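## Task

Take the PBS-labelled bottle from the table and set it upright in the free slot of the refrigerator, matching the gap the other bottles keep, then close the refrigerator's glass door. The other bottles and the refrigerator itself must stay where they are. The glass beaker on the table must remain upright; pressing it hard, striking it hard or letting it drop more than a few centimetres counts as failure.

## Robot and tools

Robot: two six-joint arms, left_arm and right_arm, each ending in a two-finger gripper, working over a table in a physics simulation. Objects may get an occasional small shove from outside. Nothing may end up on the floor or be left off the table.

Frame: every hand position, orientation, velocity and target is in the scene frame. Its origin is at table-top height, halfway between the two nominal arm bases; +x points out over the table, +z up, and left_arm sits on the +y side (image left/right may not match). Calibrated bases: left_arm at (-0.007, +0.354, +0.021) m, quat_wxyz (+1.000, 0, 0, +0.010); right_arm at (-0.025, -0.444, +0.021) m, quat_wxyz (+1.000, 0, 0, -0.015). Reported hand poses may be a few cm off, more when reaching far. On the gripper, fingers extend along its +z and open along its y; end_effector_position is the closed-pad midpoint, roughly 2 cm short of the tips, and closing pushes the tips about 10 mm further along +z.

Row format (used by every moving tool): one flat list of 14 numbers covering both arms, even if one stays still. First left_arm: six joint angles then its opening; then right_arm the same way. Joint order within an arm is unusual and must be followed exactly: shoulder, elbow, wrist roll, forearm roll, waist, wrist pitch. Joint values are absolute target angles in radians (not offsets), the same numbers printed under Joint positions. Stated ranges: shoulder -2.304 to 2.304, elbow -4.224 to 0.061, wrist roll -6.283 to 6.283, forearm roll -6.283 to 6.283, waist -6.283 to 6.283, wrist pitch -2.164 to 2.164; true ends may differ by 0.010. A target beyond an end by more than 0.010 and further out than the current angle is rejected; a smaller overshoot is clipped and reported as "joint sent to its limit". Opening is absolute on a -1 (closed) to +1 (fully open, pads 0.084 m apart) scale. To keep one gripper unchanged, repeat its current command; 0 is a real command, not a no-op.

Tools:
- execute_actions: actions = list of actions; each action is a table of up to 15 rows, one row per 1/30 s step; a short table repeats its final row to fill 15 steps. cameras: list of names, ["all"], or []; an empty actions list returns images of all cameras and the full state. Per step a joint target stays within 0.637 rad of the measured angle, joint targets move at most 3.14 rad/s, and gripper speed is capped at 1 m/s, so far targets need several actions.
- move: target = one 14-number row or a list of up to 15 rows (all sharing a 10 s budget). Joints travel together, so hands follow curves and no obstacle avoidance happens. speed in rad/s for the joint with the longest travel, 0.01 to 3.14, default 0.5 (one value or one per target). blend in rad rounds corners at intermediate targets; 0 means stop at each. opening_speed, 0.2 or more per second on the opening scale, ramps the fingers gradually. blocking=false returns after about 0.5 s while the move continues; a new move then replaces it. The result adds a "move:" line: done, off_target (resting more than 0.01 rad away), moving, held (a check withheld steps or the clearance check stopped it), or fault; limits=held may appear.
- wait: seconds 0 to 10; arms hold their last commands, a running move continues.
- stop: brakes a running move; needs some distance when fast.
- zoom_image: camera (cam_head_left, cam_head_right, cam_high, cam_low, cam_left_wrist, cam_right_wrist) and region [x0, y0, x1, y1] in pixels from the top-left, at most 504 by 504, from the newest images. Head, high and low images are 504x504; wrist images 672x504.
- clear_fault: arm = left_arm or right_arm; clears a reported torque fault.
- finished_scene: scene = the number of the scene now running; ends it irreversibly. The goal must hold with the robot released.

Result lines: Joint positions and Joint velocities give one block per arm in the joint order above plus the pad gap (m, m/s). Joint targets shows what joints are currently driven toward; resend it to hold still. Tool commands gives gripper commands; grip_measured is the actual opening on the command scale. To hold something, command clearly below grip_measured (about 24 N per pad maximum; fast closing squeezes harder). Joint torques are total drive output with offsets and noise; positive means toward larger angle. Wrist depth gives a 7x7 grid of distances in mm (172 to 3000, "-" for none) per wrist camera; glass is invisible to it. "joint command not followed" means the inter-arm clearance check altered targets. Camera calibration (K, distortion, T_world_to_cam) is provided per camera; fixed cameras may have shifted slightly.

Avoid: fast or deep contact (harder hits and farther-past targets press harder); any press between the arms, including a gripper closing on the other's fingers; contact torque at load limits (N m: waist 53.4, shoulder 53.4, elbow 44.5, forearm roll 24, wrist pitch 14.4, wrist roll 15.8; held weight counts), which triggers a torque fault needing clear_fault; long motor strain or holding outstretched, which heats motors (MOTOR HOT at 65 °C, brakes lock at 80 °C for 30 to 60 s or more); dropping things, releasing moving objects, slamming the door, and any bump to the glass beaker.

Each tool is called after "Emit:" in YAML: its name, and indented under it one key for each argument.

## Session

Emit:
execute_actions:
  actions: []

Scene clock: 0.00 s.
left_arm: end_effector_position=(+0.1400, -0.0095, +0.2156) grip_measured=+1.00 end_effector_quat_wxyz=(-0.334, +0.902, +0.085, +0.260) | right_arm: end_effector_position=(+0.2960, -0.8244, +0.1131) grip_measured=+1.00 end_effector_quat_wxyz=(-0.419, -0.005, +0.903, -0.094)
Joint names: [shoulder, elbow, wrist roll, forearm roll, waist, wrist pitch]
Joint positions: left_arm=[-0.601 -0.999 -2.071 0.524 -1.504 -1.207 0.084] | right_arm=[-0.948 -1.311 3.07 -0.665 -0.56 -1.157 0.084]
Joint velocities: within noise
Joint torques (N m): no reading
Motor temperatures (°C): left_arm=[23 25 28 23 24 26] | right_arm=[22 26 29 25 25 27]
Wrist depth (mm): cam_left_wrist=[- 490 548 581 496 423 380 / - 1046 552 527 484 441 448 / 2935 909 704 608 536 479 433 / 659 726 663 566 498 445 405 / 844 691 590 513 461 418 376 / 743 625 540 473 426 391 355 / 659 563 492 438 399 366 335] | cam_right_wrist=[2294 - - 637 607 571 536 / 2228 2727 551 532 502 476 453 / 2145 2448 460 442 421 403 387 / 2044 427 402 385 370 360 347 / 1893 358 357 343 331 320 309 / 1657 320 314 304 294 285 277 / - 295 286 276 268 262 255]
Joint targets: left_arm=[-0.601 -0.999 -2.071 0.524 -1.504 -1.207] | right_arm=[-0.948 -1.311 3.070 -0.665 -0.560 -1.157]
Tool commands: left_gripper/opening=+1.0 right_gripper/opening=+1.0
camera_calibration:
cam_left_wrist: T_world_to_cam=[[0.317972, -0.752881, -0.57625, 0.107682], [-0.844195, 0.0518183, -0.533525, 0.300129], [0.431541, 0.656114, -0.619102, 0.211956], [0, 0, 0, 1]] pos_world=[0.12766, -0.0735477, 0.353401]
cam_right_wrist: T_world_to_cam=[[-0.0735674, 0.982634, -0.170349, 0.879069], [0.660299, -0.0800176, -0.746727, -0.112711], [-0.74739, -0.167416, -0.642946, 0.287441], [0, 0, 0, 1]] pos_world=[0.353924, -0.824699, 0.250394]

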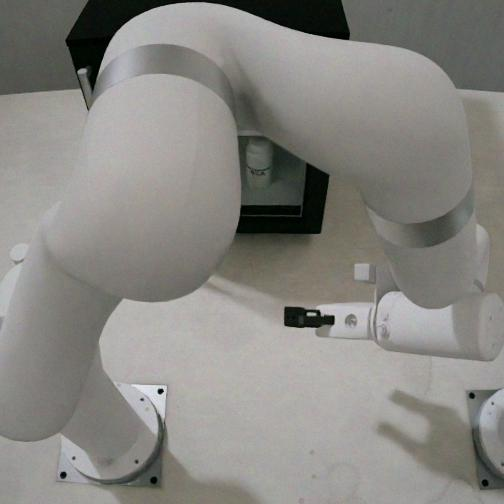

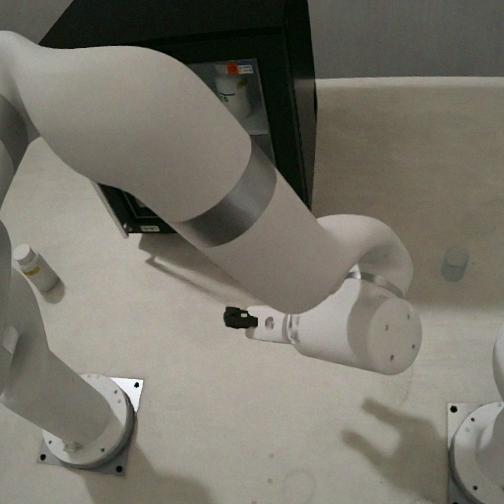

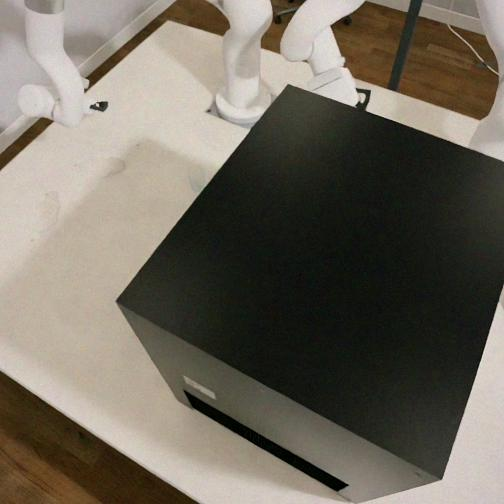

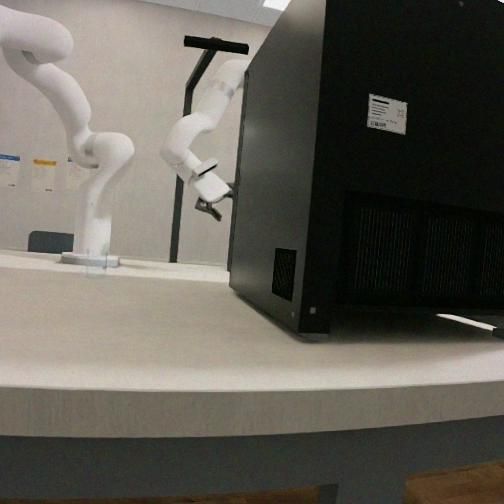

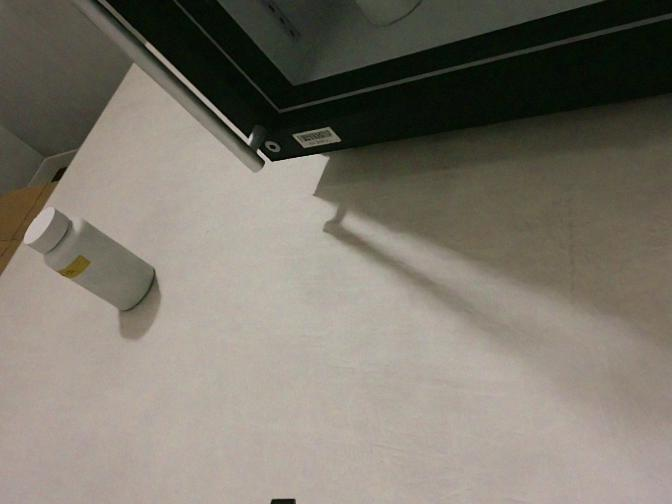

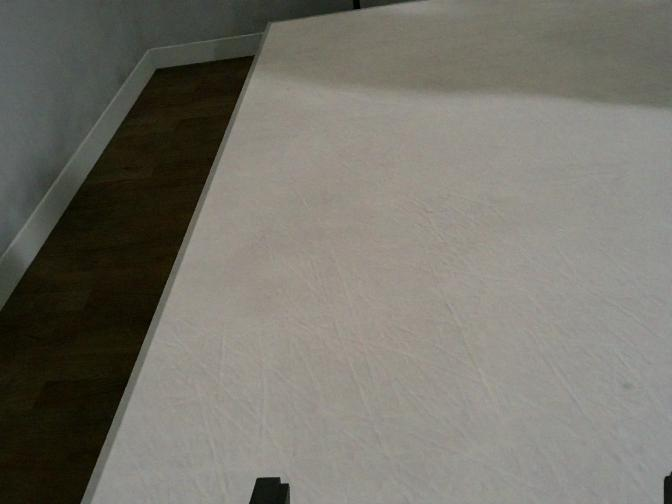

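Emit:
move:
  target:
    - [0.4,-0.7,-2.6,0,-1.3,-1.1,1,-0.3,-1.9,4.2,0,-0.56,-1.6,-1]
    - [0.659,-0.717,-3.14,0,-0.035,-0.766,1,-0.3,-1.9,4.713,0,-0.436,-1.6,-1]
  speed: 1.0
  blend: 0.15
  cameras: ["cam_head_left","cam_head_right","cam_left_wrist"]

Emit:
zoom_image:
  camera: "cam_head_left"
  region: [60, 20, 360, 240]

Scene clock: 8.63 s.
left_arm: end_effector_position=(+0.3415, +0.3493, +0.5579) grip_measured=+1.00 end_effector_quat_wxyz=(+0.300, +0.008, +0.954, -0.002) | right_arm: end_effector_position=(+0.4548, -0.6849, +0.6758) grip_measured=-1.00 end_effector_quat_wxyz=(+0.000, +0.852, +0.524, +0.000)
Joint names: [shoulder, elbow, wrist roll, forearm roll, waist, wrist pitch]
Joint positions: left_arm=[0.659 -0.717 -3.14 0 -0.035 -0.766 0.084] | right_arm=[-0.3 -1.9 4.713 0 -0.436 -1.6 0]
Joint torques (N m): left_arm=[10.78 -27.31 -0.88 -1.37 11.29 4.48] | right_arm=[37 -21.15 1.96 6.13 7.07 -2.11]
Wrist depth (mm): cam_left_wrist=[626 628 626 627 629 627 624 / 652 652 650 612 662 660 661 / 615 614 616 607 701 717 719 / 635 641 614 651 747 764 761 / 462 566 460 461 361 838 833 / 474 485 484 484 310 897 899 / 526 541 540 525 264 970 973] | cam_right_wrist=[793 794 794 789 794 798 795 / 793 793 793 798 799 797 798 / 794 794 793 798 801 804 802 / 794 799 800 798 800 802 799 / 793 798 804 801 804 804 806 / 800 802 803 804 801 802 803 / 796 799 806 799 806 804 1736]
Joint targets: left_arm=[0.659 -0.717 -3.140 0.000 -0.035 -0.766] | right_arm=[-0.300 -1.900 4.713 0.000 -0.436 -1.600]
move: done
camera_calibration:
cam_left_wrist: T_world_to_cam=[[0.038832, 0.999245, -0.00111275, -0.326488], [0.834343, -0.0318109, 0.550327, -0.514482], [0.549876, -0.0222987, -0.834949, 0.418515], [0, 0, 0, 1]] pos_world=[0.211802, 0.319208, 0.632208]
Images, in order (width x height): cam_head_left 504x504, cam_head_right 504x504, cam_left_wrist 672x504.

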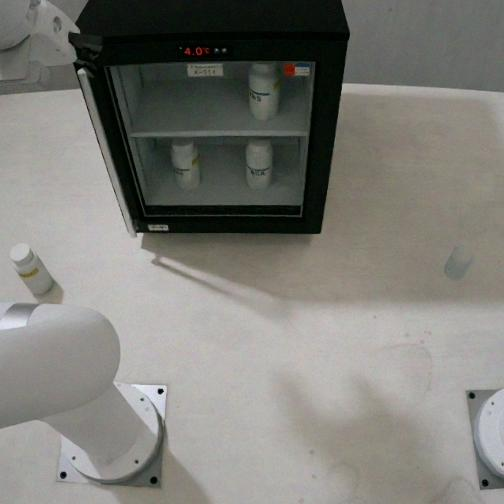

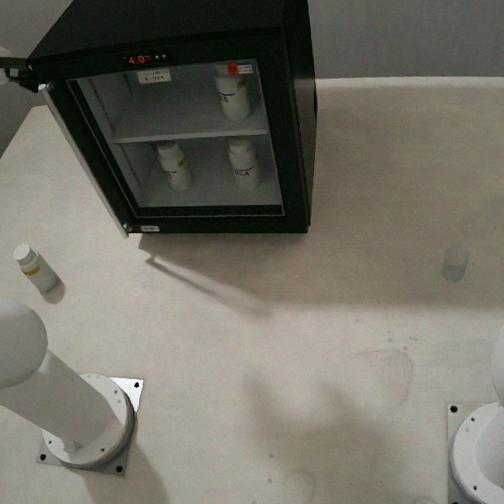

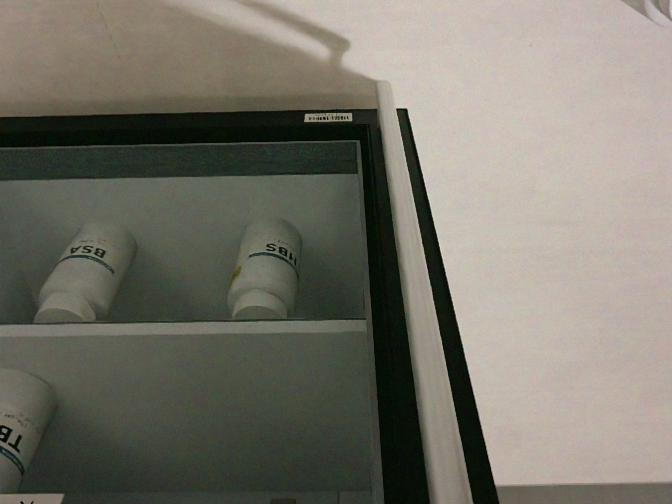

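Scaled by 1.680 from the camera's 504x504 image, which has a finer 720x720 frame.

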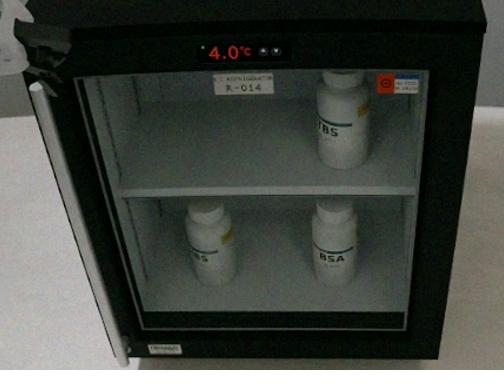

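Emit:
move:
  target:
    - [0.446,-0.6145,-3.14,0,-0.029,-0.4505,1,-0.3,-1.9,4.713,0,-0.436,-1.6,-1]
    - [0.446,-0.6145,-3.14,0,-0.029,-0.4505,-0.9,-0.3,-1.9,4.713,0,-0.436,-1.6,-1]
  speed: [0.5,0.5]
  opening_speed: 2

Emit:
move:
  target:
    - [0.630,-0.5135,-3.14,0,-0.062,-0.5335,-0.9,-0.3,-1.9,4.713,0,-0.436,-1.6,-1]
    - [0.814,-0.434,-3.14,0,-0.131,-0.638,-0.9,-0.3,-1.9,4.713,0,-0.436,-1.6,-1]
    - [0.949,-0.389,-3.14,0,-0.216,-0.728,-0.9,-0.3,-1.9,4.713,0,-0.436,-1.6,-1]
    - [0.9986,-0.408,-3.45,0,-0.387,-0.9066,-0.9,-0.3,-1.9,4.713,0,-0.436,-1.6,-1]
    - [1.0843,-0.3881,-4.01,0,-0.695,-0.9724,-0.9,-0.3,-1.9,4.713,0,-0.436,-1.6,-1]
  speed: 0.2
  blend: 0.03

Emit:
move:
  target:
    - [1.0843,-0.3881,-4.01,0,-0.695,-0.9724,-0.9,-0.3,-1.9,4.713,0,0.9,-1.6,-1]
    - [1.0843,-0.3881,-4.01,0,-0.695,-0.9724,-0.9,-0.771,-2.411,4.713,0,0.996,-1.64,-1]
  speed: 0.9
  blend: 0.1
  cameras: ["cam_head_left","cam_right_wrist"]

Scene clock: 16.27 s.
left_arm: end_effector_position=(+0.4101, +0.3510, +0.4596) grip_measured=-0.65 end_effector_quat_wxyz=(+0.300, +0.005, +0.954, -0.001) | right_arm: end_effector_position=(+0.4548, -0.6849, +0.6758) grip_measured=-1.00 end_effector_quat_wxyz=(+0.000, +0.852, +0.524, +0.000)
Joint names: [shoulder, elbow, wrist roll, forearm roll, waist, wrist pitch]
Joint positions: left_arm=[0.446 -0.614 -3.14 0 -0.028 -0.45 0.015] | right_arm=[-0.3 -1.9 4.713 0 -0.436 -1.6 0]
Joint torques (N m): left_arm=[-4.7 -14.67 -0.83 -1.3 -18.44 3.75] | right_arm=[35.61 -20.57 1.88 4.96 7.96 -1.86]
Wrist depth (mm): cam_left_wrist=[531 530 528 519 519 527 528 / 471 467 463 459 548 558 560 / 501 503 502 486 580 603 602 / 481 536 474 324 276 643 642 / 448 558 418 283 206 689 703 / 344 345 344 335 175 761 760 / 384 384 372 218 - 819 844] | cam_right_wrist=[792 792 794 793 798 794 794 / 793 794 793 796 794 796 798 / 795 795 794 797 798 801 802 / 795 797 798 794 796 800 800 / 797 798 797 798 800 802 805 / 794 798 800 805 801 806 806 / 801 799 801 806 804 806 1745]
Joint targets: left_arm=[0.446 -0.615 -3.140 0.000 -0.029 -0.451] | right_arm=[-0.300 -1.900 4.713 0.000 -0.436 -1.600]
move: done

Scene clock: 23.60 s.
left_arm: end_effector_position=(+0.1594, +0.2216, +0.4615) grip_measured=-0.28 end_effector_quat_wxyz=(+0.180, -0.094, +0.963, -0.175) | right_arm: end_effector_position=(+0.4548, -0.6849, +0.6758) grip_measured=-1.00 end_effector_quat_wxyz=(+0.000, +0.852, +0.524, +0.000)
Joint names: [shoulder, elbow, wrist roll, forearm roll, waist, wrist pitch]
Joint positions: left_arm=[1.084 -0.388 -4.01 0 -0.695 -0.965 0.032] | right_arm=[-0.3 -1.9 4.713 0 -0.436 -1.6 0]
Joint torques (N m): left_arm=[1.43 6.99 -2.29 -1.25 -9.54 -21.75] | right_arm=[34.82 -20.51 1.93 3.67 7.08 -1.7]
Wrist depth (mm): cam_left_wrist=[721 667 625 585 552 526 502 / 748 697 650 605 571 542 517 / 783 728 675 629 591 561 522 / 822 759 705 653 608 327 372 / 867 796 735 650 556 245 281 / 920 837 640 681 666 190 228 / 970 541 649 650 671 - 197] | cam_right_wrist=[792 792 792 791 791 794 790 / 792 794 796 798 801 795 798 / 794 795 794 796 798 797 797 / 793 803 802 799 794 800 802 / 794 796 796 798 801 798 802 / 798 801 798 802 806 804 804 / 801 804 797 803 805 804 1736]
Joint targets: left_arm=[1.084 -0.388 -4.010 0.000 -0.695 -0.972] | right_arm=[-0.300 -1.900 4.713 0.000 -0.436 -1.600]
move: done

Scene clock: 26.30 s.
left_arm: end_effector_position=(+0.1594, +0.2216, +0.4615) grip_measured=-0.28 end_effector_quat_wxyz=(+0.180, -0.094, +0.963, -0.175) | right_arm: end_effector_position=(+0.3659, +0.1209, +0.5996) grip_measured=-1.00 end_effector_quat_wxyz=(+0.000, +0.298, +0.954, +0.000)
Joint names: [shoulder, elbow, wrist roll, forearm roll, waist, wrist pitch]
Joint positions: left_arm=[1.084 -0.388 -4.01 0 -0.695 -0.965 0.032] | right_arm=[-0.771 -2.411 4.713 0 0.996 -1.64 0]
Joint torques (N m): left_arm=[1.14 7.21 -2.17 0.12 -8.95 -21.72] | right_arm=[23.58 -21.13 1.9 2.49 7.4 -2.02]
Wrist depth (mm): cam_left_wrist=[716 668 626 585 552 523 501 / 751 694 650 609 571 542 517 / 788 725 675 632 593 564 522 / 829 753 705 656 612 327 373 / 868 794 735 650 557 245 281 / 916 841 641 681 662 189 228 / 974 545 650 654 675 - 197] | cam_right_wrist=[718 716 - 194 194 722 722 / 720 716 - 194 719 722 725 / 722 719 - 194 725 728 723 / 719 - 194 194 724 723 724 / 720 - 195 195 725 670 637 / 724 - 195 195 637 635 440 / 725 - 195 640 638 440 440]
Joint targets: left_arm=[1.084 -0.388 -4.010 0.000 -0.695 -0.972] | right_arm=[-0.771 -2.411 4.713 0.000 0.996 -1.640]
move: done
camera_calibration:
cam_right_wrist: T_world_to_cam=[[0.580738, 0.814053, 0.00788009, -0.287757], [0.813947, -0.58079, 0.0131539, -0.171279], [0.0152846, -0.00122498, -0.999882, 0.725629], [0, 0, 0, 1]] pos_world=[0.295433, 0.135661, 0.730064]
Images, in order (width x height): cam_head_left 504x504, cam_right_wrist 672x504.

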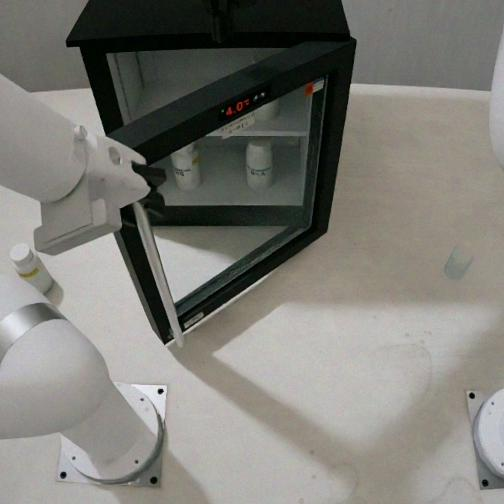

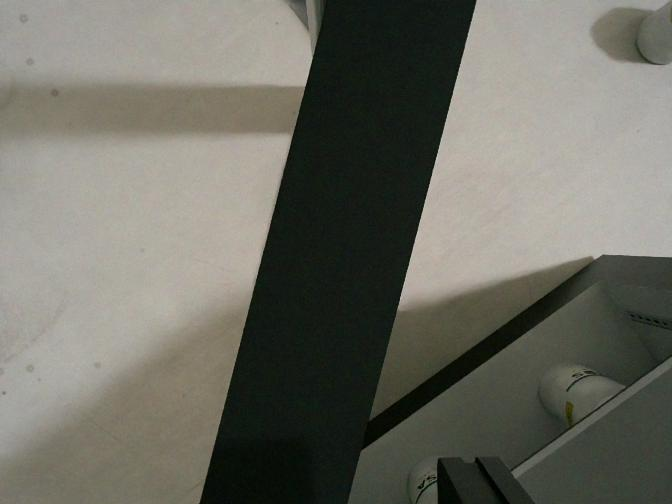

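Emit:
move:
  target:
    - [1.0843,-0.3881,-4.01,0,-0.695,-0.968,-0.9,-0.659,-2.0316,4.713,0,0.994,-1.3726,-1]
    - [1.0843,-0.3881,-4.01,0,-0.695,-0.968,0.2,-0.659,-2.0316,4.713,0,0.994,-1.3726,-1]
    - [1.13,-0.594,-4.01,0,-0.695,-1.22,0.2,-0.659,-2.0316,4.713,0,0.994,-1.3726,-1]
  speed: 0.3
  opening_speed: 1

Emit:
move:
  target:
    - [1.0,-0.7,-3.6,0,0.5,-1.3,1,-0.659,-2.0316,4.713,0,0.996,-1.3726,-1]
    - [0.9,-0.7,-3.14,0,0.8,-1.4,1,-0.4874,-1.7789,4.713,0,1.027,-1.2915,-1]
    - [0.9,-0.7,-3.14,0,0.8,-1.4,1,-0.3567,-1.602,4.713,0,1.035,-1.2453,-1]
    - [0.9,-0.7,-3.14,0,0.8,-1.4,1,-0.2255,-1.4383,4.713,0,1.026,-1.2128,-1]
    - [0.9,-0.7,-3.14,0,0.8,-1.4,1,-0.17,-1.375,4.713,0,1.012,-1.205,-1]
  speed: [0.8,0.3,0.25,0.25,0.2]
  blend: 0.03
  cameras: ["cam_head_left","cam_head_right"]

Scene clock: 34.70 s.
left_arm: end_effector_position=(+0.1210, +0.2523, +0.5508) grip_measured=+0.19 end_effector_quat_wxyz=(+0.179, -0.094, +0.964, -0.174) | right_arm: end_effector_position=(+0.3669, +0.1198, +0.5123) grip_measured=-1.00 end_effector_quat_wxyz=(+0.000, +0.299, +0.954, +0.000)
Joint names: [shoulder, elbow, wrist roll, forearm roll, waist, wrist pitch]
Joint positions: left_arm=[1.13 -0.594 -4.01 0 -0.695 -1.22 0.052] | right_arm=[-0.659 -2.032 4.713 0 0.994 -1.373 0]
Joint torques (N m): left_arm=[-4.61 -24.49 0.95 -0.05 -5.59 -2.06] | right_arm=[31.37 -12.62 1.65 0.41 3.95 -2.58]
Wrist depth (mm): cam_left_wrist=[829 771 718 678 638 603 586 / 864 798 749 701 662 622 592 / 903 841 778 728 681 639 613 / 944 870 813 754 707 468 617 / 988 916 850 753 647 357 635 / 1042 961 739 799 269 304 662 / 1089 601 701 732 219 262 691] | cam_right_wrist=[- - - - - 633 636 / - - - - - 632 637 / - - - - - 637 638 / - - - - 636 636 639 / - - - - 638 640 551 / - - - - 640 552 515 / - - - - 550 551 357]
Joint targets: left_arm=[1.130 -0.594 -4.010 0.000 -0.695 -1.220] | right_arm=[-0.659 -2.032 4.713 0.000 0.994 -1.373]
move: done

Scene clock: 39.93 s.
left_arm: end_effector_position=(+0.1055, +0.4748, +0.5505) grip_measured=+1.00 end_effector_quat_wxyz=(+0.092, -0.396, +0.913, +0.040) | right_arm: end_effector_position=(+0.2630, -0.0133, +0.5129) grip_measured=-1.00 end_effector_quat_wxyz=(+0.000, +0.291, +0.957, +0.000)
Joint names: [shoulder, elbow, wrist roll, forearm roll, waist, wrist pitch]
Joint positions: left_arm=[0.9 -0.7 -3.14 0 0.8 -1.4 0.084] | right_arm=[-0.17 -1.375 4.713 0 1.012 -1.205 0]
Joint torques (N m): left_arm=[-21.96 -24.2 1 -0.69 10.66 -2.81] | right_arm=[33.91 -10.86 0.98 -0.61 -6.11 1.92]
Wrist depth (mm): cam_left_wrist=[646 - 231 231 231 232 233 / 657 654 653 623 622 652 647 / 671 673 669 665 667 663 664 / 682 684 685 681 679 677 678 / 694 698 700 696 696 696 693 / 696 713 713 713 711 708 711 / 734 731 726 727 724 728 719] | cam_right_wrist=[246 632 633 635 635 634 638 / 283 381 633 635 636 634 637 / 633 634 634 636 637 638 642 / - 637 550 637 638 639 640 / - 636 639 638 640 641 643 / - - 640 553 638 643 620 / - - - 640 642 620 556]
Joint targets: left_arm=[0.900 -0.700 -3.140 0.000 0.800 -1.400] | right_arm=[-0.170 -1.375 4.713 0.000 1.012 -1.205]
move: done
Images, in order (width x height): cam_head_left 504x504, cam_head_right 504x504.

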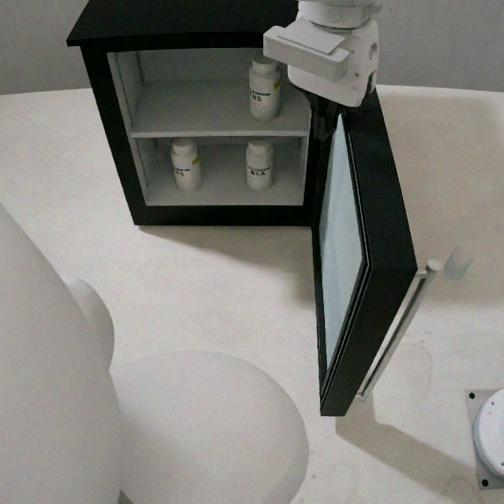

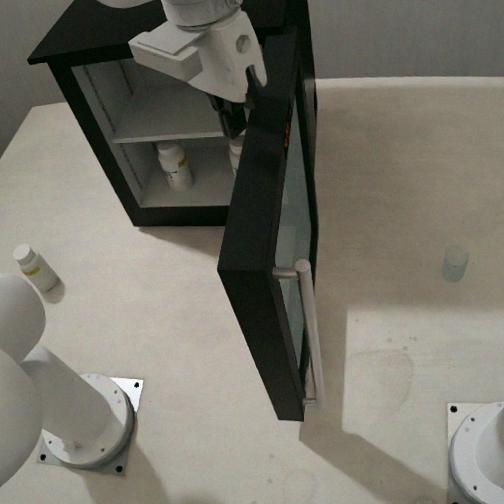

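Emit:
move:
  target:
    - [0.3,-0.7,-1.5,-1.0,0.3,0.5,1,-0.1,-1.7,4.713,0,1.06,-1.6,-1]
    - [-0.3,-0.6,-0.35,-2.0,-0.45,1.3,1,-0.1,-1.7,4.713,0,0.0,-1.6,-1]
    - [-1.1716,-0.8512,-0.287,-2.0245,-0.4945,1.4263,1,-0.1,-1.7,4.713,0,0.0,-1.6,-1]
  speed: [0.9,1.0,0.8]
  blend: 0.1
  cameras: ["cam_left_wrist","cam_head_right"]

Scene clock: 48.87 s.
left_arm: end_effector_position=(+0.3202, +0.4311, +0.0853) grip_measured=+1.00 end_effector_quat_wxyz=(+0.500, -0.500, -0.500, -0.500) | right_arm: end_effector_position=(+0.4356, -0.4575, +0.6912) grip_measured=-1.00 end_effector_quat_wxyz=(+0.000, +0.718, +0.696, +0.000)
Joint names: [shoulder, elbow, wrist roll, forearm roll, waist, wrist pitch]
Joint positions: left_arm=[-1.171 -0.851 -0.287 -2.024 -0.494 1.426 0.084] | right_arm=[-0.1 -1.7 4.713 0 0 -1.6 0]
Joint torques (N m): left_arm=[24.73 -8.35 0.96 -2.41 -10.34 5.53] | right_arm=[27.58 -20.3 0.05 -3.42 -7.04 -1.77]
Wrist depth (mm): cam_left_wrist=[- - - - - - - / - - - - - - - / - - - - - - - / - - - - - - - / - - - - 274 - - / - - 625 - 257 - - / 500 498 496 449 256 445 443] | cam_right_wrist=[811 809 806 806 810 812 811 / 812 809 808 809 814 814 816 / 812 809 812 816 811 814 812 / 803 807 813 814 819 812 818 / 779 815 813 818 819 818 823 / 812 817 817 818 818 818 819 / 820 820 817 819 822 821 822]
Joint targets: left_arm=[-1.172 -0.851 -0.287 -2.024 -0.495 1.426] | right_arm=[-0.100 -1.700 4.713 0.000 0.000 -1.600]
move: done
camera_calibration:
cam_left_wrist: T_world_to_cam=[[0.999738, 0.0149054, -0.0173841, -0.289987], [-0.0177811, 0.0269292, -0.999479, 0.145816], [-0.0144295, 0.999526, 0.0271872, -0.295956], [0, 0, 0, 1]] pos_world=[0.288233, 0.296211, 0.148745]
Images, in order (width x height): cam_head_right 504x504, cam_left_wrist 672x504.

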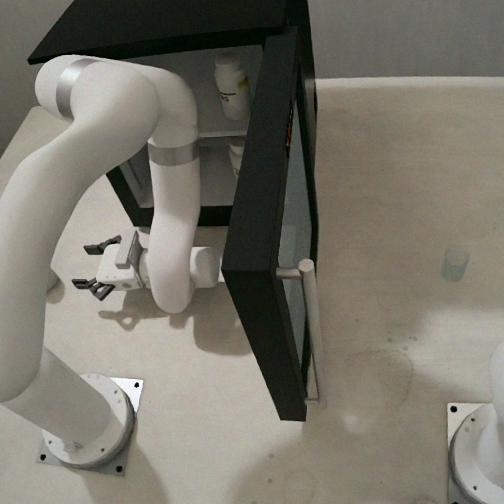

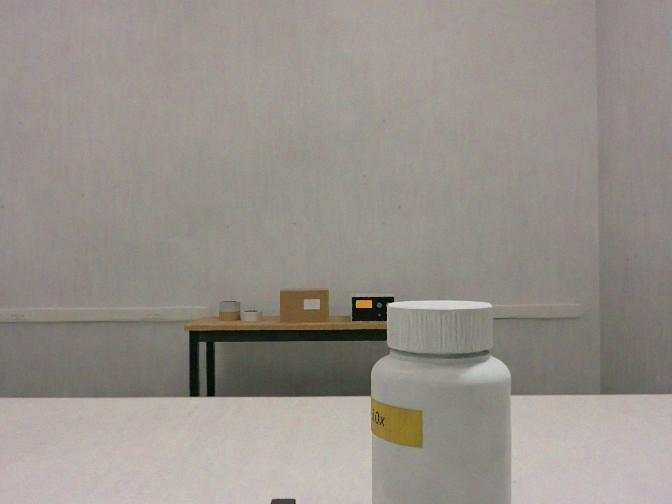

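Emit:
move:
  target:
    - [-1.1776,-0.8611,-0.2896,-1.9793,-0.4474,1.4414,1,-0.1,-1.7,3.2,0,0.0,-1.6,-1]
    - [-1.187,-0.7954,-0.3909,-1.6325,-0.0867,1.5453,1,-0.1,-1.7,1.57,0,0,-1.6,-1]
  speed: [0.7,0.5]
  cameras: ["cam_left_wrist"]

Scene clock: 61.47 s.
left_arm: end_effector_position=(+0.3435, +0.5412, +0.0815) grip_measured=+1.00 end_effector_quat_wxyz=(+0.488, -0.513, -0.485, -0.514) | right_arm: end_effector_position=(+0.4356, -0.4575, +0.6912) grip_measured=-1.00 end_effector_quat_wxyz=(+0.000, -0.654, +0.757, +0.000)
Joint names: [shoulder, elbow, wrist roll, forearm roll, waist, wrist pitch]
Joint positions: left_arm=[-1.186 -0.804 -0.377 -1.679 -0.189 1.531 0.084] | right_arm=[-0.1 -1.7 1.686 0 0 -1.6 0]
Joint torques (N m): left_arm=[36.79 -0.92 0 -0.89 -10.32 2.27] | right_arm=[6.67 -14.75 -1.27 -3.32 -6.71 -0.2]
Wrist depth (mm): cam_left_wrist=[- - - - - - - / - - - - - - - / - - - - - - - / - - - - - - - / - - - - - - - / - - - - - - - / 494 446 - - - 483 479] | cam_right_wrist=[807 806 806 811 807 815 816 / 806 808 811 810 813 809 817 / 805 813 812 815 816 814 818 / 810 814 812 814 814 816 820 / 807 812 817 815 817 821 821 / 817 815 818 814 822 822 824 / 811 817 816 816 818 819 823]
Joint targets: left_arm=[-1.186 -0.804 -0.377 -1.679 -0.190 1.531] | right_arm=[-0.100 -1.700 1.686 0.000 0.000 -1.600]
Tool commands: left_gripper/opening=+1.0 right_gripper/opening=-1.0
TORQUE FAULT: the external load on the waist of the left arm reached its load limit, and that arm stopped. The contact can be on any part of that arm beyond that joint, not only on its tool. A torque fault puts only its own arm into a fault stop. That arm's remaining commands of this call were not run. The hold on the waist of that arm was moved back by the arm itself, up to 3 degrees, as the stop began. That arm is still stopped at the end of this call. While its stop runs, that arm, its gripper or tool too, takes no new command.
CLEAR FAULT: the left arm stays stopped (state 4) until you call clear_fault(arm="left_arm").
End effector pose when the fault began: left_arm: position (+0.3336, +0.5586, +0.0815), quat_wxyz (+0.501, -0.500, -0.498, -0.501)
Joint positions when the fault began: left_arm=[-1.186 -0.804 -0.377 -1.68 -0.139 1.531 0.084]
move: fault (left_arm), off_target (right_arm; braked at the fault stop of left_arm); path passed 1 of 2 targets; left_arm: the waist is farthest, 0.102 rad from its target; right_arm: the wrist roll is farthest, 0.116 rad from its target
camera_calibration:
cam_left_wrist: T_world_to_cam=[[0.999064, -0.0386976, -0.0193235, -0.285568], [-0.0180999, 0.0317226, -0.999333, 0.136901], [0.0392848, 0.998747, 0.0309925, -0.423906], [0, 0, 0, 1]] pos_world=[0.304432, 0.407982, 0.144429]
Images, in order (width x height): cam_left_wrist 672x504.

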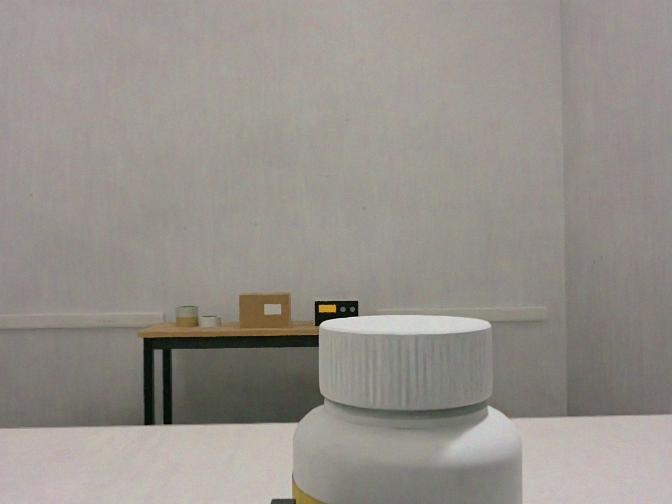

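Emit:
clear_fault:
  arm: "left_arm"

Emit:
move:
  target:
    - [-1.1776,-0.8611,-0.2896,-1.9793,-0.4474,1.4414,1,-0.1,-1.7,1.57,0,0,-1.6,-1]
    - [-0.3,-0.6,-0.35,-2.0,-0.45,1.3,1,-0.1,-1.7,1.57,0,0,-1.6,-1]
    - [0.3,-0.7,-0.2,-1.2,-0.45,1.3,1,-0.1,-1.7,1.57,0,0,-1.6,-1]
    - [0.3,-0.7,0,0,0.7,0.5,1,-0.1,-1.7,1.57,0,0,-1.6,-1]
    - [-0.4061,-0.2598,0.1352,1.1799,1.156,1.6269,1,-0.1,-1.7,1.57,0,0,-1.6,-1]
  speed: [0.3,0.8,0.9,0.9,0.9]
  blend: 0.1
  cameras: ["cam_left_wrist","cam_head_left","cam_head_right"]

Scene clock: 77.60 s.
left_arm: end_effector_position=(+0.3435, +0.5412, +0.0815) grip_measured=+1.00 end_effector_quat_wxyz=(+0.488, -0.513, -0.485, -0.514) | right_arm: end_effector_position=(+0.4356, -0.4575, +0.6912) grip_measured=-1.00 end_effector_quat_wxyz=(+0.000, -0.654, +0.757, +0.000)
Joint names: [shoulder, elbow, wrist roll, forearm roll, waist, wrist pitch]
Joint positions: left_arm=[-1.186 -0.804 -0.377 -1.679 -0.189 1.531 0.084] | right_arm=[-0.1 -1.7 1.686 0 0 -1.6 0]
Joint torques (N m): left_arm=[36.73 -0.67 0.06 -0.78 -10.93 2.3] | right_arm=[5.92 -12.61 -1.51 -2.99 -6.77 1.75]
Wrist depth (mm): cam_left_wrist=[- - - - - - - / - - - - - - - / - - - - - - - / - - - - - - - / - - - - - - - / - - - - - - - / 450 - - - 485 438 478] | cam_right_wrist=[805 806 807 811 810 814 816 / 806 805 809 808 813 813 814 / 808 806 813 814 817 817 814 / 812 806 817 814 820 819 820 / 812 813 812 814 820 825 821 / 811 815 818 816 817 821 824 / 812 818 816 820 823 822 822]
Joint targets: left_arm=[-1.186 -0.804 -0.377 -1.679 -0.189 1.531] | right_arm=[-0.100 -1.700 1.686 0.000 0.000 -1.600]
Tool commands: left_gripper/opening=+1.0 right_gripper/opening=-1.0
TORQUE FAULT, CONTINUED: the left arm's stop, for the torque fault of the waist that an earlier result reported, is over. The call counts as one of the actions that you can send in this scene. The hold on the waist of that arm was moved back by the arm itself, up to 3 degrees, as the stop began. That arm's target is now where it stood when the stop ended, not its last command. That arm keeps its grip as last carried out and accepts commands again: back off and push less far.
CLEAR FAULT: your call cleared the left arm's torque fault. If a joint's load stays at its limit, that arm stops again at once.

Scene clock: 80.83 s.
left_arm: end_effector_position=(+0.4467, +0.4046, +0.4357) grip_measured=+1.00 end_effector_quat_wxyz=(-0.046, +0.462, +0.646, +0.606) | right_arm: end_effector_position=(+0.4356, -0.4575, +0.6912) grip_measured=-1.00 end_effector_quat_wxyz=(+0.000, +0.697, -0.718, +0.000)
Joint names: [shoulder, elbow, wrist roll, forearm roll, waist, wrist pitch]
Joint positions: left_arm=[-0.016 -0.592 -0.276 -1.621 -0.45 1.287 0.084] | right_arm=[-0.1 -1.7 1.57 0 0 -1.6 0]
Joint torques (N m): left_arm=[10.08 -9.48 -0.32 -0.47 -0.39 4.76] | right_arm=[5.44 -12.18 -1.6 -2.35 -7.67 1.51]
Wrist depth (mm): cam_left_wrist=[- - - - - 2960 2405 / - - - - - 2538 2192 / 2213 2510 - - 2828 2294 1991 / 2074 2172 - 2923 2492 2119 1823 / 739 2483 - 2644 2235 1919 1690 / 663 782 2664 2397 2026 1776 1567 / 606 705 836 2062 1867 1657 1458] | cam_right_wrist=[804 808 809 811 810 816 815 / 806 811 805 810 815 817 813 / 805 812 811 808 814 811 815 / 809 810 814 816 811 819 820 / 808 815 813 814 819 818 822 / 815 816 814 819 822 822 827 / 816 814 822 817 820 821 823]
Joint targets: left_arm=[-0.017 -0.591 -0.276 -1.622 -0.450 1.289] | right_arm=[-0.100 -1.700 1.570 0.000 0.000 -1.600]
Tool commands: left_gripper/opening=+1.0 right_gripper/opening=-1.0
TORQUE FAULT: the external load on the elbow of the left arm reached its load limit, and that arm stopped. The contact can be on any part of that arm beyond that joint, not only on its tool. A torque fault puts only its own arm into a fault stop. That arm's remaining commands of this call were not run. The hold on the elbow of that arm was moved back by the arm itself, up to 3 degrees, as the stop began. That arm is still stopped at the end of this call. While its stop runs, that arm, its gripper or tool too, takes no new command.
CLEAR FAULT: the left arm stays stopped (state 4) until you call clear_fault(arm="left_arm").
End effector pose when the fault began: left_arm: position (+0.4609, +0.3985, +0.4548), quat_wxyz (-0.030, +0.446, +0.654, +0.610)
Joint positions when the fault began: left_arm=[-0.02 -0.643 -0.278 -1.626 -0.45 1.294 0.083]
move: fault (left_arm); path passed 2 of 5 targets; left_arm: the forearm roll is farthest, 2.801 rad from its target
camera_calibration:
cam_left_wrist: T_world_to_cam=[[0.669583, -0.159146, 0.725487, -0.515684], [0.570372, -0.515477, -0.639499, 0.298752], [0.475746, 0.841995, -0.254382, -0.309761], [0, 0, 0, 1]] pos_world=[0.322261, 0.332748, 0.486375]
Images, in order (width x height): cam_head_left 504x504, cam_head_right 504x504, cam_left_wrist 672x504.

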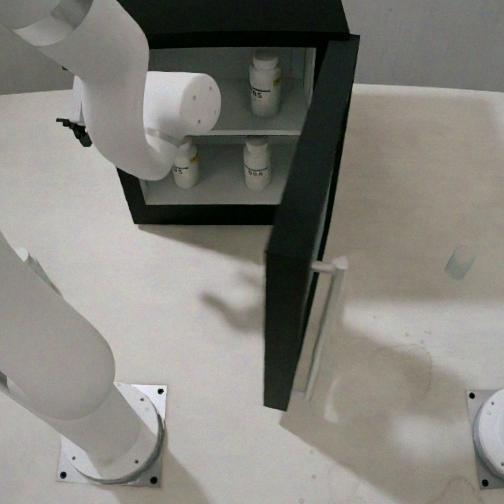

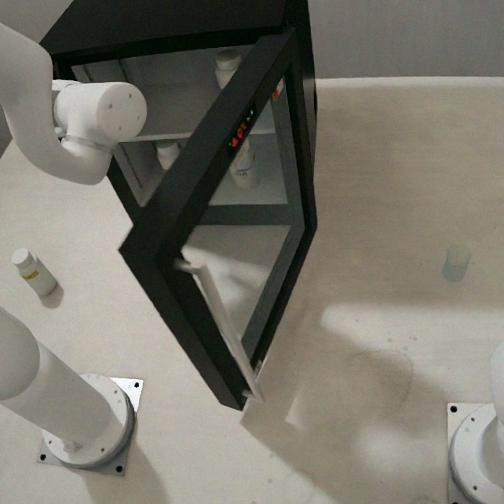

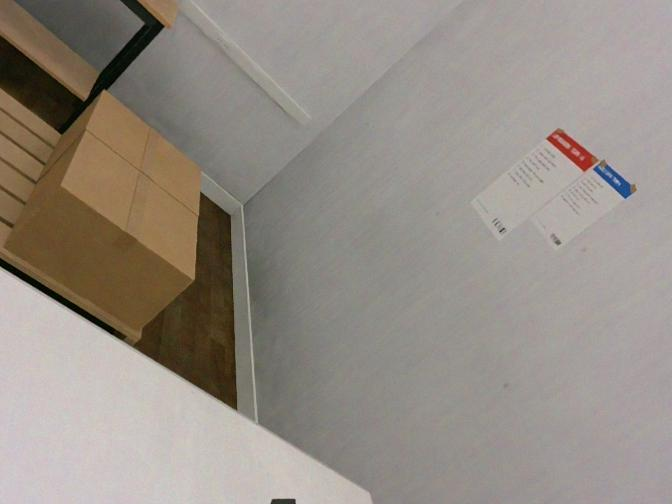

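Emit:
clear_fault:
  arm: "left_arm"

Emit:
move:
  target:
    - [0.35,-0.225,-0.276,-1.62,-0.45,1.287,1,-0.1,-1.7,1.57,0,0,-1.6,-1]
    - [0.4,-0.5,0,0,0.7,0.7,1,-0.1,-1.7,1.57,0,0,-1.6,-1]
    - [-0.4061,-0.2598,0.1352,1.1799,1.156,1.6269,1,-0.1,-1.7,1.57,0,0,-1.6,-1]
  speed: [0.3,0.8,0.8]
  blend: [0.02,0.1,0]
  cameras: ["cam_left_wrist","cam_head_left","cam_head_right"]

Scene clock: 84.57 s.
left_arm: end_effector_position=(+0.4467, +0.4047, +0.4356) grip_measured=+1.00 end_effector_quat_wxyz=(-0.046, +0.462, +0.646, +0.606) | right_arm: end_effector_position=(+0.4356, -0.4575, +0.6912) grip_measured=-1.00 end_effector_quat_wxyz=(+0.000, +0.697, -0.718, +0.000)
Joint names: [shoulder, elbow, wrist roll, forearm roll, waist, wrist pitch]
Joint positions: left_arm=[-0.016 -0.592 -0.276 -1.621 -0.45 1.288 0.084] | right_arm=[-0.1 -1.7 1.57 0 0 -1.6 0]
Joint torques (N m): left_arm=[11.09 -10.69 -0.35 -0.41 -0.89 4.46] | right_arm=[7.07 -11.76 -1.51 -2.19 -7.59 1.61]
Wrist depth (mm): cam_left_wrist=[- - - - - 2923 2414 / - - - - - 2614 2172 / 2199 2457 - - 2771 2340 1979 / 2056 2165 - 2911 2465 2112 1838 / 735 2492 - 2624 2213 1924 1681 / 664 782 2664 2381 2050 1772 1585 / 607 706 842 2062 1882 1657 1465] | cam_right_wrist=[806 811 807 815 811 813 816 / 801 811 810 811 813 816 818 / 810 808 811 813 815 821 815 / 810 813 815 815 815 818 821 / 810 808 813 817 817 816 825 / 813 817 821 817 821 817 821 / 812 813 816 819 821 823 824]
Joint targets: left_arm=[-0.016 -0.592 -0.276 -1.621 -0.450 1.288] | right_arm=[-0.100 -1.700 1.570 0.000 0.000 -1.600]
Tool commands: left_gripper/opening=+1.0 right_gripper/opening=-1.0
TORQUE FAULT, CONTINUED: the left arm's stop, for the torque fault of the elbow that an earlier result reported, is over. The call counts as one of the actions that you can send in this scene. The hold on the elbow of that arm was moved back by the arm itself, up to 3 degrees, as the stop began. That arm's target is now where it stood when the stop ended, not its last command. That arm keeps its grip as last carried out and accepts commands again: back off and push less far.
CLEAR FAULT: your call cleared the left arm's torque fault. If a joint's load stays at its limit, that arm stops again at once.

Scene clock: 89.93 s.
left_arm: end_effector_position=(+0.3302, +0.5764, +0.3003) grip_measured=+1.00 end_effector_quat_wxyz=(+0.000, +0.707, +0.000, +0.707) | right_arm: end_effector_position=(+0.4356, -0.4575, +0.6912) grip_measured=-1.00 end_effector_quat_wxyz=(+0.000, +0.697, -0.718, +0.000)
Joint names: [shoulder, elbow, wrist roll, forearm roll, waist, wrist pitch]
Joint positions: left_arm=[-0.406 -0.26 0.135 1.18 1.156 1.627 0.084] | right_arm=[-0.1 -1.7 1.57 0 0 -1.6 0]
Joint torques (N m): left_arm=[11.7 -0.22 1 1.9 11.53 5.66] | right_arm=[6.63 -11.61 -1.47 -2.07 -6.54 1.6]
Wrist depth (mm): cam_left_wrist=[1574 1553 1543 1557 1560 1539 527 / 1553 1560 1578 1536 1553 1557 531 / 1560 1557 1560 1564 1543 1546 531 / 1574 1571 1557 1553 1543 1553 532 / 1567 1582 1564 1564 1560 1533 536 / 1567 1546 1560 1557 1546 1533 538 / 1571 1553 1560 1557 1560 1533 540] | cam_right_wrist=[808 803 810 809 813 810 819 / 808 806 808 811 818 816 810 / 806 806 809 816 811 821 815 / 810 811 813 812 819 819 821 / 816 812 814 815 820 821 818 / 806 815 810 818 823 821 824 / 809 813 820 813 825 823 819]
Joint targets: left_arm=[-0.406 -0.260 0.135 1.180 1.156 1.627] | right_arm=[-0.100 -1.700 1.570 0.000 0.000 -1.600]
move: done
camera_calibration:
cam_left_wrist: T_world_to_cam=[[0.01471, -0.999739, -0.0174844, 0.611794], [0.0271316, 0.0178789, -0.999472, 0.347274], [0.999524, 0.0142278, 0.0273875, -0.213835], [0, 0, 0, 1]] pos_world=[0.195312, 0.608468, 0.363644]
Images, in order (width x height): cam_head_left 504x504, cam_head_right 504x504, cam_left_wrist 672x504.

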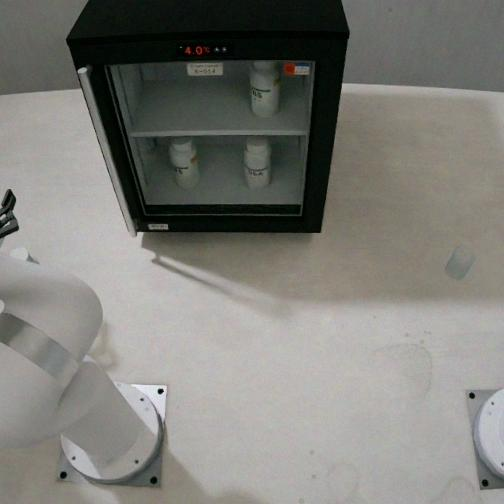

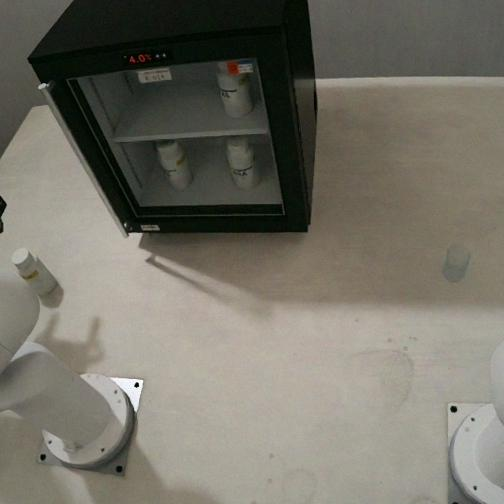

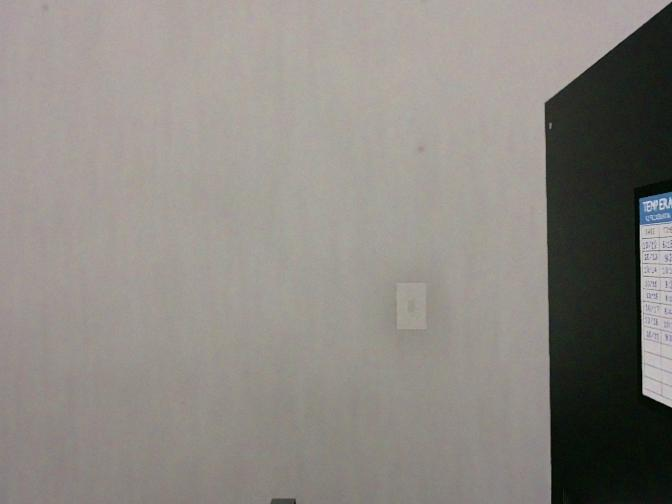

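Emit:
move:
  target:
    - [0.5,-0.6,-1.5,0,0.7,-0.3,1,-0.3,-1.9,4.2,0,-0.2,-1.6,-1]
    - [0.659,-0.717,-3.14,0,-0.035,-0.766,1,-0.3,-1.9,4.713,0,-0.3,-1.6,-1]
    - [0.446,-0.6145,-3.14,0,-0.031,-0.4505,1,-0.3,-1.9,4.713,0,-0.436,-1.6,-1]
    - [0.446,-0.6145,-3.14,0,-0.031,-0.4505,-0.9,-0.3,-1.9,4.713,0,-0.436,-1.6,-1]
  speed: [1.0,1.0,0.5,0.5]
  blend: [0.1,0.02,0,0]
  opening_speed: 2

Emit:
move:
  target:
    - [0.630,-0.5135,-3.14,0,-0.062,-0.5335,-0.9,-0.3,-1.9,4.713,0,-0.436,-1.6,-1]
    - [0.814,-0.434,-3.14,0,-0.131,-0.638,-0.9,-0.3,-1.9,4.713,0,-0.436,-1.6,-1]
    - [0.949,-0.389,-3.14,0,-0.216,-0.728,-0.9,-0.3,-1.9,4.713,0,-0.436,-1.6,-1]
    - [0.9986,-0.408,-3.45,0,-0.387,-0.9066,-0.9,-0.3,-1.9,4.713,0,-0.436,-1.6,-1]
    - [1.0843,-0.3881,-4.01,0,-0.695,-0.9724,-0.9,-0.3,-1.9,4.713,0,-0.436,-1.6,-1]
  speed: 0.2
  blend: 0.03

Emit:
move:
  target:
    - [1.0843,-0.3881,-4.01,0,-0.695,-0.9724,-0.9,-0.3,-1.9,4.713,0,0.9,-1.6,-1]
    - [1.0843,-0.3881,-4.01,0,-0.695,-0.9724,-0.9,-0.771,-2.411,4.713,0,0.996,-1.64,-1]
  speed: 0.9
  blend: 0.1
  cameras: ["cam_head_left"]

Emit:
move:
  target:
    - [1.0843,-0.3881,-4.01,0,-0.695,-0.968,-0.9,-0.659,-2.0316,4.713,0,0.994,-1.3726,-1]
    - [1.0843,-0.3881,-4.01,0,-0.695,-0.968,0.2,-0.659,-2.0316,4.713,0,0.994,-1.3726,-1]
    - [1.13,-0.594,-4.01,0,-0.695,-1.22,0.2,-0.659,-2.0316,4.713,0,0.994,-1.3726,-1]
  speed: 0.3
  opening_speed: 1

Emit:
move:
  target:
    - [1.0,-0.7,-3.6,0,0.5,-1.3,1,-0.659,-2.0316,4.713,0,0.996,-1.3726,-1]
    - [0.9,-0.7,-3.14,0,0.8,-1.4,1,-0.4874,-1.7789,4.713,0,1.027,-1.2915,-1]
    - [0.9,-0.7,-3.14,0,0.8,-1.4,1,-0.3567,-1.602,4.713,0,1.035,-1.2453,-1]
    - [0.9,-0.7,-3.14,0,0.8,-1.4,1,-0.2255,-1.4383,4.713,0,1.026,-1.2128,-1]
    - [0.9,-0.7,-3.14,0,0.8,-1.4,1,-0.165,-1.37,4.713,0,1.011,-1.205,-1]
  speed: [0.8,0.3,0.25,0.25,0.2]
  blend: 0.03
  cameras: ["cam_head_left","cam_head_right"]

Scene clock: 104.60 s.
left_arm: end_effector_position=(+0.4101, +0.3502, +0.4596) grip_measured=-0.62 end_effector_quat_wxyz=(+0.300, +0.006, +0.954, -0.001) | right_arm: end_effector_position=(+0.4548, -0.6849, +0.6758) grip_measured=-1.00 end_effector_quat_wxyz=(+0.000, +0.852, +0.524, +0.000)
Joint names: [shoulder, elbow, wrist roll, forearm roll, waist, wrist pitch]
Joint positions: left_arm=[0.446 -0.614 -3.14 0 -0.031 -0.45 0.017] | right_arm=[-0.3 -1.9 4.713 0 -0.436 -1.6 0]
Joint torques (N m): left_arm=[-4.84 -14.48 -0.68 -1.16 -19.31 3.94] | right_arm=[11.75 -20.73 2 -0.91 -8.01 1.51]
Wrist depth (mm): cam_left_wrist=[530 530 531 520 519 527 527 / 476 475 470 467 549 561 561 / 502 503 502 486 582 607 604 / 480 535 486 328 280 644 641 / 441 560 426 287 211 689 702 / 344 344 344 336 - 741 759 / 383 383 372 215 - 819 849] | cam_right_wrist=[788 787 789 791 797 798 797 / 790 797 793 794 794 797 800 / 794 795 790 796 801 801 801 / 791 797 797 796 799 799 801 / 797 797 799 799 804 802 802 / 798 796 801 800 799 804 806 / 802 798 802 799 805 805 1754]
Joint targets: left_arm=[0.446 -0.615 -3.140 0.000 -0.031 -0.451] | right_arm=[-0.300 -1.900 4.713 0.000 -0.436 -1.600]
move: done

Scene clock: 111.93 s.
left_arm: end_effector_position=(+0.1590, +0.2220, +0.4612) grip_measured=-0.29 end_effector_quat_wxyz=(+0.179, -0.094, +0.964, -0.174) | right_arm: end_effector_position=(+0.4548, -0.6849, +0.6758) grip_measured=-1.00 end_effector_quat_wxyz=(+0.000, +0.852, +0.524, +0.000)
Joint names: [shoulder, elbow, wrist roll, forearm roll, waist, wrist pitch]
Joint positions: left_arm=[1.084 -0.388 -4.01 0 -0.695 -0.968 0.032] | right_arm=[-0.3 -1.9 4.713 0 -0.436 -1.6 0]
Joint torques (N m): left_arm=[-0.08 6.78 -2.53 -0.16 -9.57 -18.27] | right_arm=[11.92 -20.14 1.96 -1.03 -6.58 1.44]
Wrist depth (mm): cam_left_wrist=[715 665 624 586 552 522 501 / 751 693 647 606 569 540 517 / 783 723 674 629 590 560 525 / 823 758 702 653 612 308 388 / 865 791 732 649 556 245 295 / 913 833 640 614 665 198 242 / 966 552 652 659 674 - 203] | cam_right_wrist=[793 794 797 794 795 795 795 / 793 793 794 792 794 800 795 / 797 794 794 797 803 799 801 / 796 799 799 796 797 804 805 / 796 796 798 801 798 802 804 / 799 802 801 803 805 800 807 / 799 804 802 800 802 805 1758]
Joint targets: left_arm=[1.084 -0.388 -4.010 0.000 -0.695 -0.972] | right_arm=[-0.300 -1.900 4.713 0.000 -0.436 -1.600]
move: done

Scene clock: 114.63 s.
left_arm: end_effector_position=(+0.1590, +0.2220, +0.4612) grip_measured=-0.29 end_effector_quat_wxyz=(+0.179, -0.094, +0.964, -0.174) | right_arm: end_effector_position=(+0.3659, +0.1209, +0.5996) grip_measured=-1.00 end_effector_quat_wxyz=(+0.000, +0.298, +0.954, +0.000)
Joint names: [shoulder, elbow, wrist roll, forearm roll, waist, wrist pitch]
Joint positions: left_arm=[1.084 -0.388 -4.01 0 -0.695 -0.968 0.032] | right_arm=[-0.771 -2.411 4.713 0 0.996 -1.64 0]
Joint torques (N m): left_arm=[-0.52 6.55 -2.48 -0.12 -8.71 -18.25] | right_arm=[21.76 -20.64 1.87 -0.32 7.66 -1.95]
Wrist depth (mm): cam_left_wrist=[714 666 619 584 553 524 500 / 748 693 645 606 572 542 516 / 784 725 671 629 589 559 528 / 823 756 702 654 613 308 388 / 865 794 740 649 556 245 294 / 909 831 641 615 664 197 242 / 965 549 650 655 675 - 203] | cam_right_wrist=[714 718 - 193 193 721 718 / 714 721 - 194 194 723 725 / 719 716 - 194 721 720 723 / 719 721 194 194 725 727 725 / 719 - 194 195 726 681 637 / 722 - 195 195 642 637 440 / 720 - 195 195 638 440 440]
Joint targets: left_arm=[1.084 -0.388 -4.010 0.000 -0.695 -0.972] | right_arm=[-0.771 -2.411 4.713 0.000 0.996 -1.640]
move: done
Images, in order (width x height): cam_head_left 504x504.

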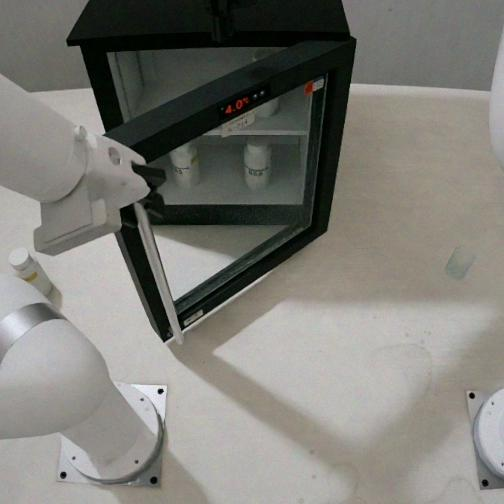

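Scene clock: 119.20 s.
left_arm: end_effector_position=(+0.1210, +0.2523, +0.5508) grip_measured=+0.19 end_effector_quat_wxyz=(+0.179, -0.094, +0.964, -0.174) | right_arm: end_effector_position=(+0.3669, +0.1198, +0.5123) grip_measured=-1.00 end_effector_quat_wxyz=(+0.000, +0.299, +0.954, +0.000)
Joint names: [shoulder, elbow, wrist roll, forearm roll, waist, wrist pitch]
Joint positions: left_arm=[1.13 -0.594 -4.01 0 -0.695 -1.22 0.052] | right_arm=[-0.659 -2.032 4.713 0 0.994 -1.373 0]
Joint torques (N m): left_arm=[-5.01 -24.03 0.96 -0.43 -8.92 -2.04] | right_arm=[19.98 -10.92 1.27 -0.03 8.35 -2.22]
Wrist depth (mm): cam_left_wrist=[825 766 722 674 640 604 586 / 862 803 751 700 659 624 592 / 907 838 777 729 686 641 614 / 952 871 813 759 714 462 624 / 987 913 844 750 656 356 634 / 1039 958 743 799 269 308 666 / 1094 606 692 734 223 260 691] | cam_right_wrist=[- - - - - 634 637 / - - - - - 633 636 / - - - - - 637 636 / - - - - 635 640 639 / - - - - 640 636 551 / - - - - 637 551 526 / - - - - 551 552 446]
Joint targets: left_arm=[1.130 -0.594 -4.010 0.000 -0.695 -1.220] | right_arm=[-0.659 -2.032 4.713 0.000 0.994 -1.373]
move: done

Scene clock: 124.47 s.
left_arm: end_effector_position=(+0.1055, +0.4748, +0.5505) grip_measured=+1.00 end_effector_quat_wxyz=(+0.092, -0.396, +0.913, +0.040) | right_arm: end_effector_position=(+0.2624, -0.0152, +0.5132) grip_measured=-1.00 end_effector_quat_wxyz=(+0.000, +0.291, +0.957, +0.000)
Joint names: [shoulder, elbow, wrist roll, forearm roll, waist, wrist pitch]
Joint positions: left_arm=[0.9 -0.7 -3.14 0 0.8 -1.4 0.084] | right_arm=[-0.165 -1.37 4.713 0 1.011 -1.205 0]
Joint torques (N m): left_arm=[-22.92 -24.48 0.95 -1.22 10.55 -2.83] | right_arm=[34.64 -9.69 0.16 -0.13 -5.81 1.84]
Wrist depth (mm): cam_left_wrist=[644 - 232 231 231 231 233 / 654 658 652 624 622 650 649 / 673 671 670 665 669 664 665 / 683 682 683 681 681 679 679 / 698 698 697 698 694 693 695 / 707 715 715 708 711 709 705 / 735 735 725 721 725 728 720] | cam_right_wrist=[242 634 631 634 635 635 635 / 280 373 636 634 634 637 639 / - 634 638 638 638 640 637 / - 636 552 636 640 638 640 / - 638 641 638 638 640 643 / - - 640 555 640 643 626 / - - - 639 640 612 554]
Joint targets: left_arm=[0.900 -0.700 -3.140 0.000 0.800 -1.400] | right_arm=[-0.165 -1.370 4.713 0.000 1.011 -1.205]
move: done
Images, in order (width x height): cam_head_left 504x504, cam_head_right 504x504.

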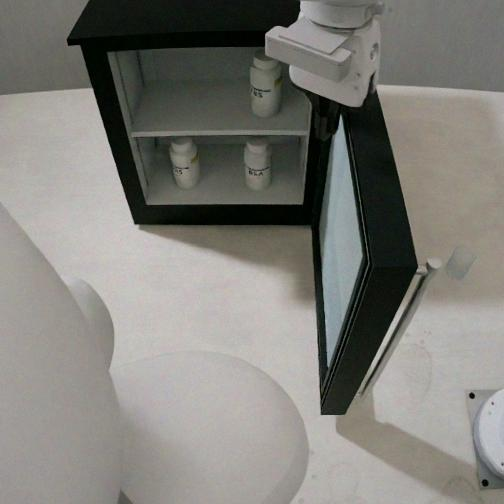

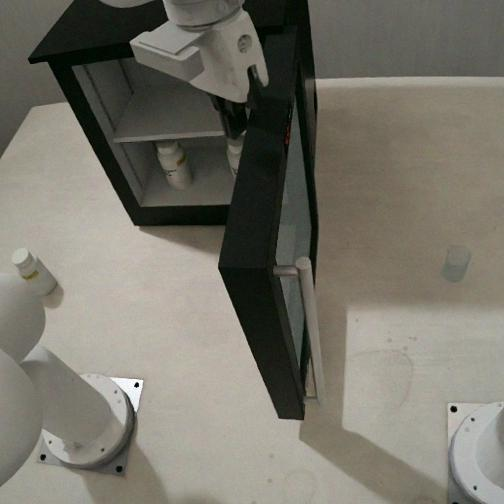

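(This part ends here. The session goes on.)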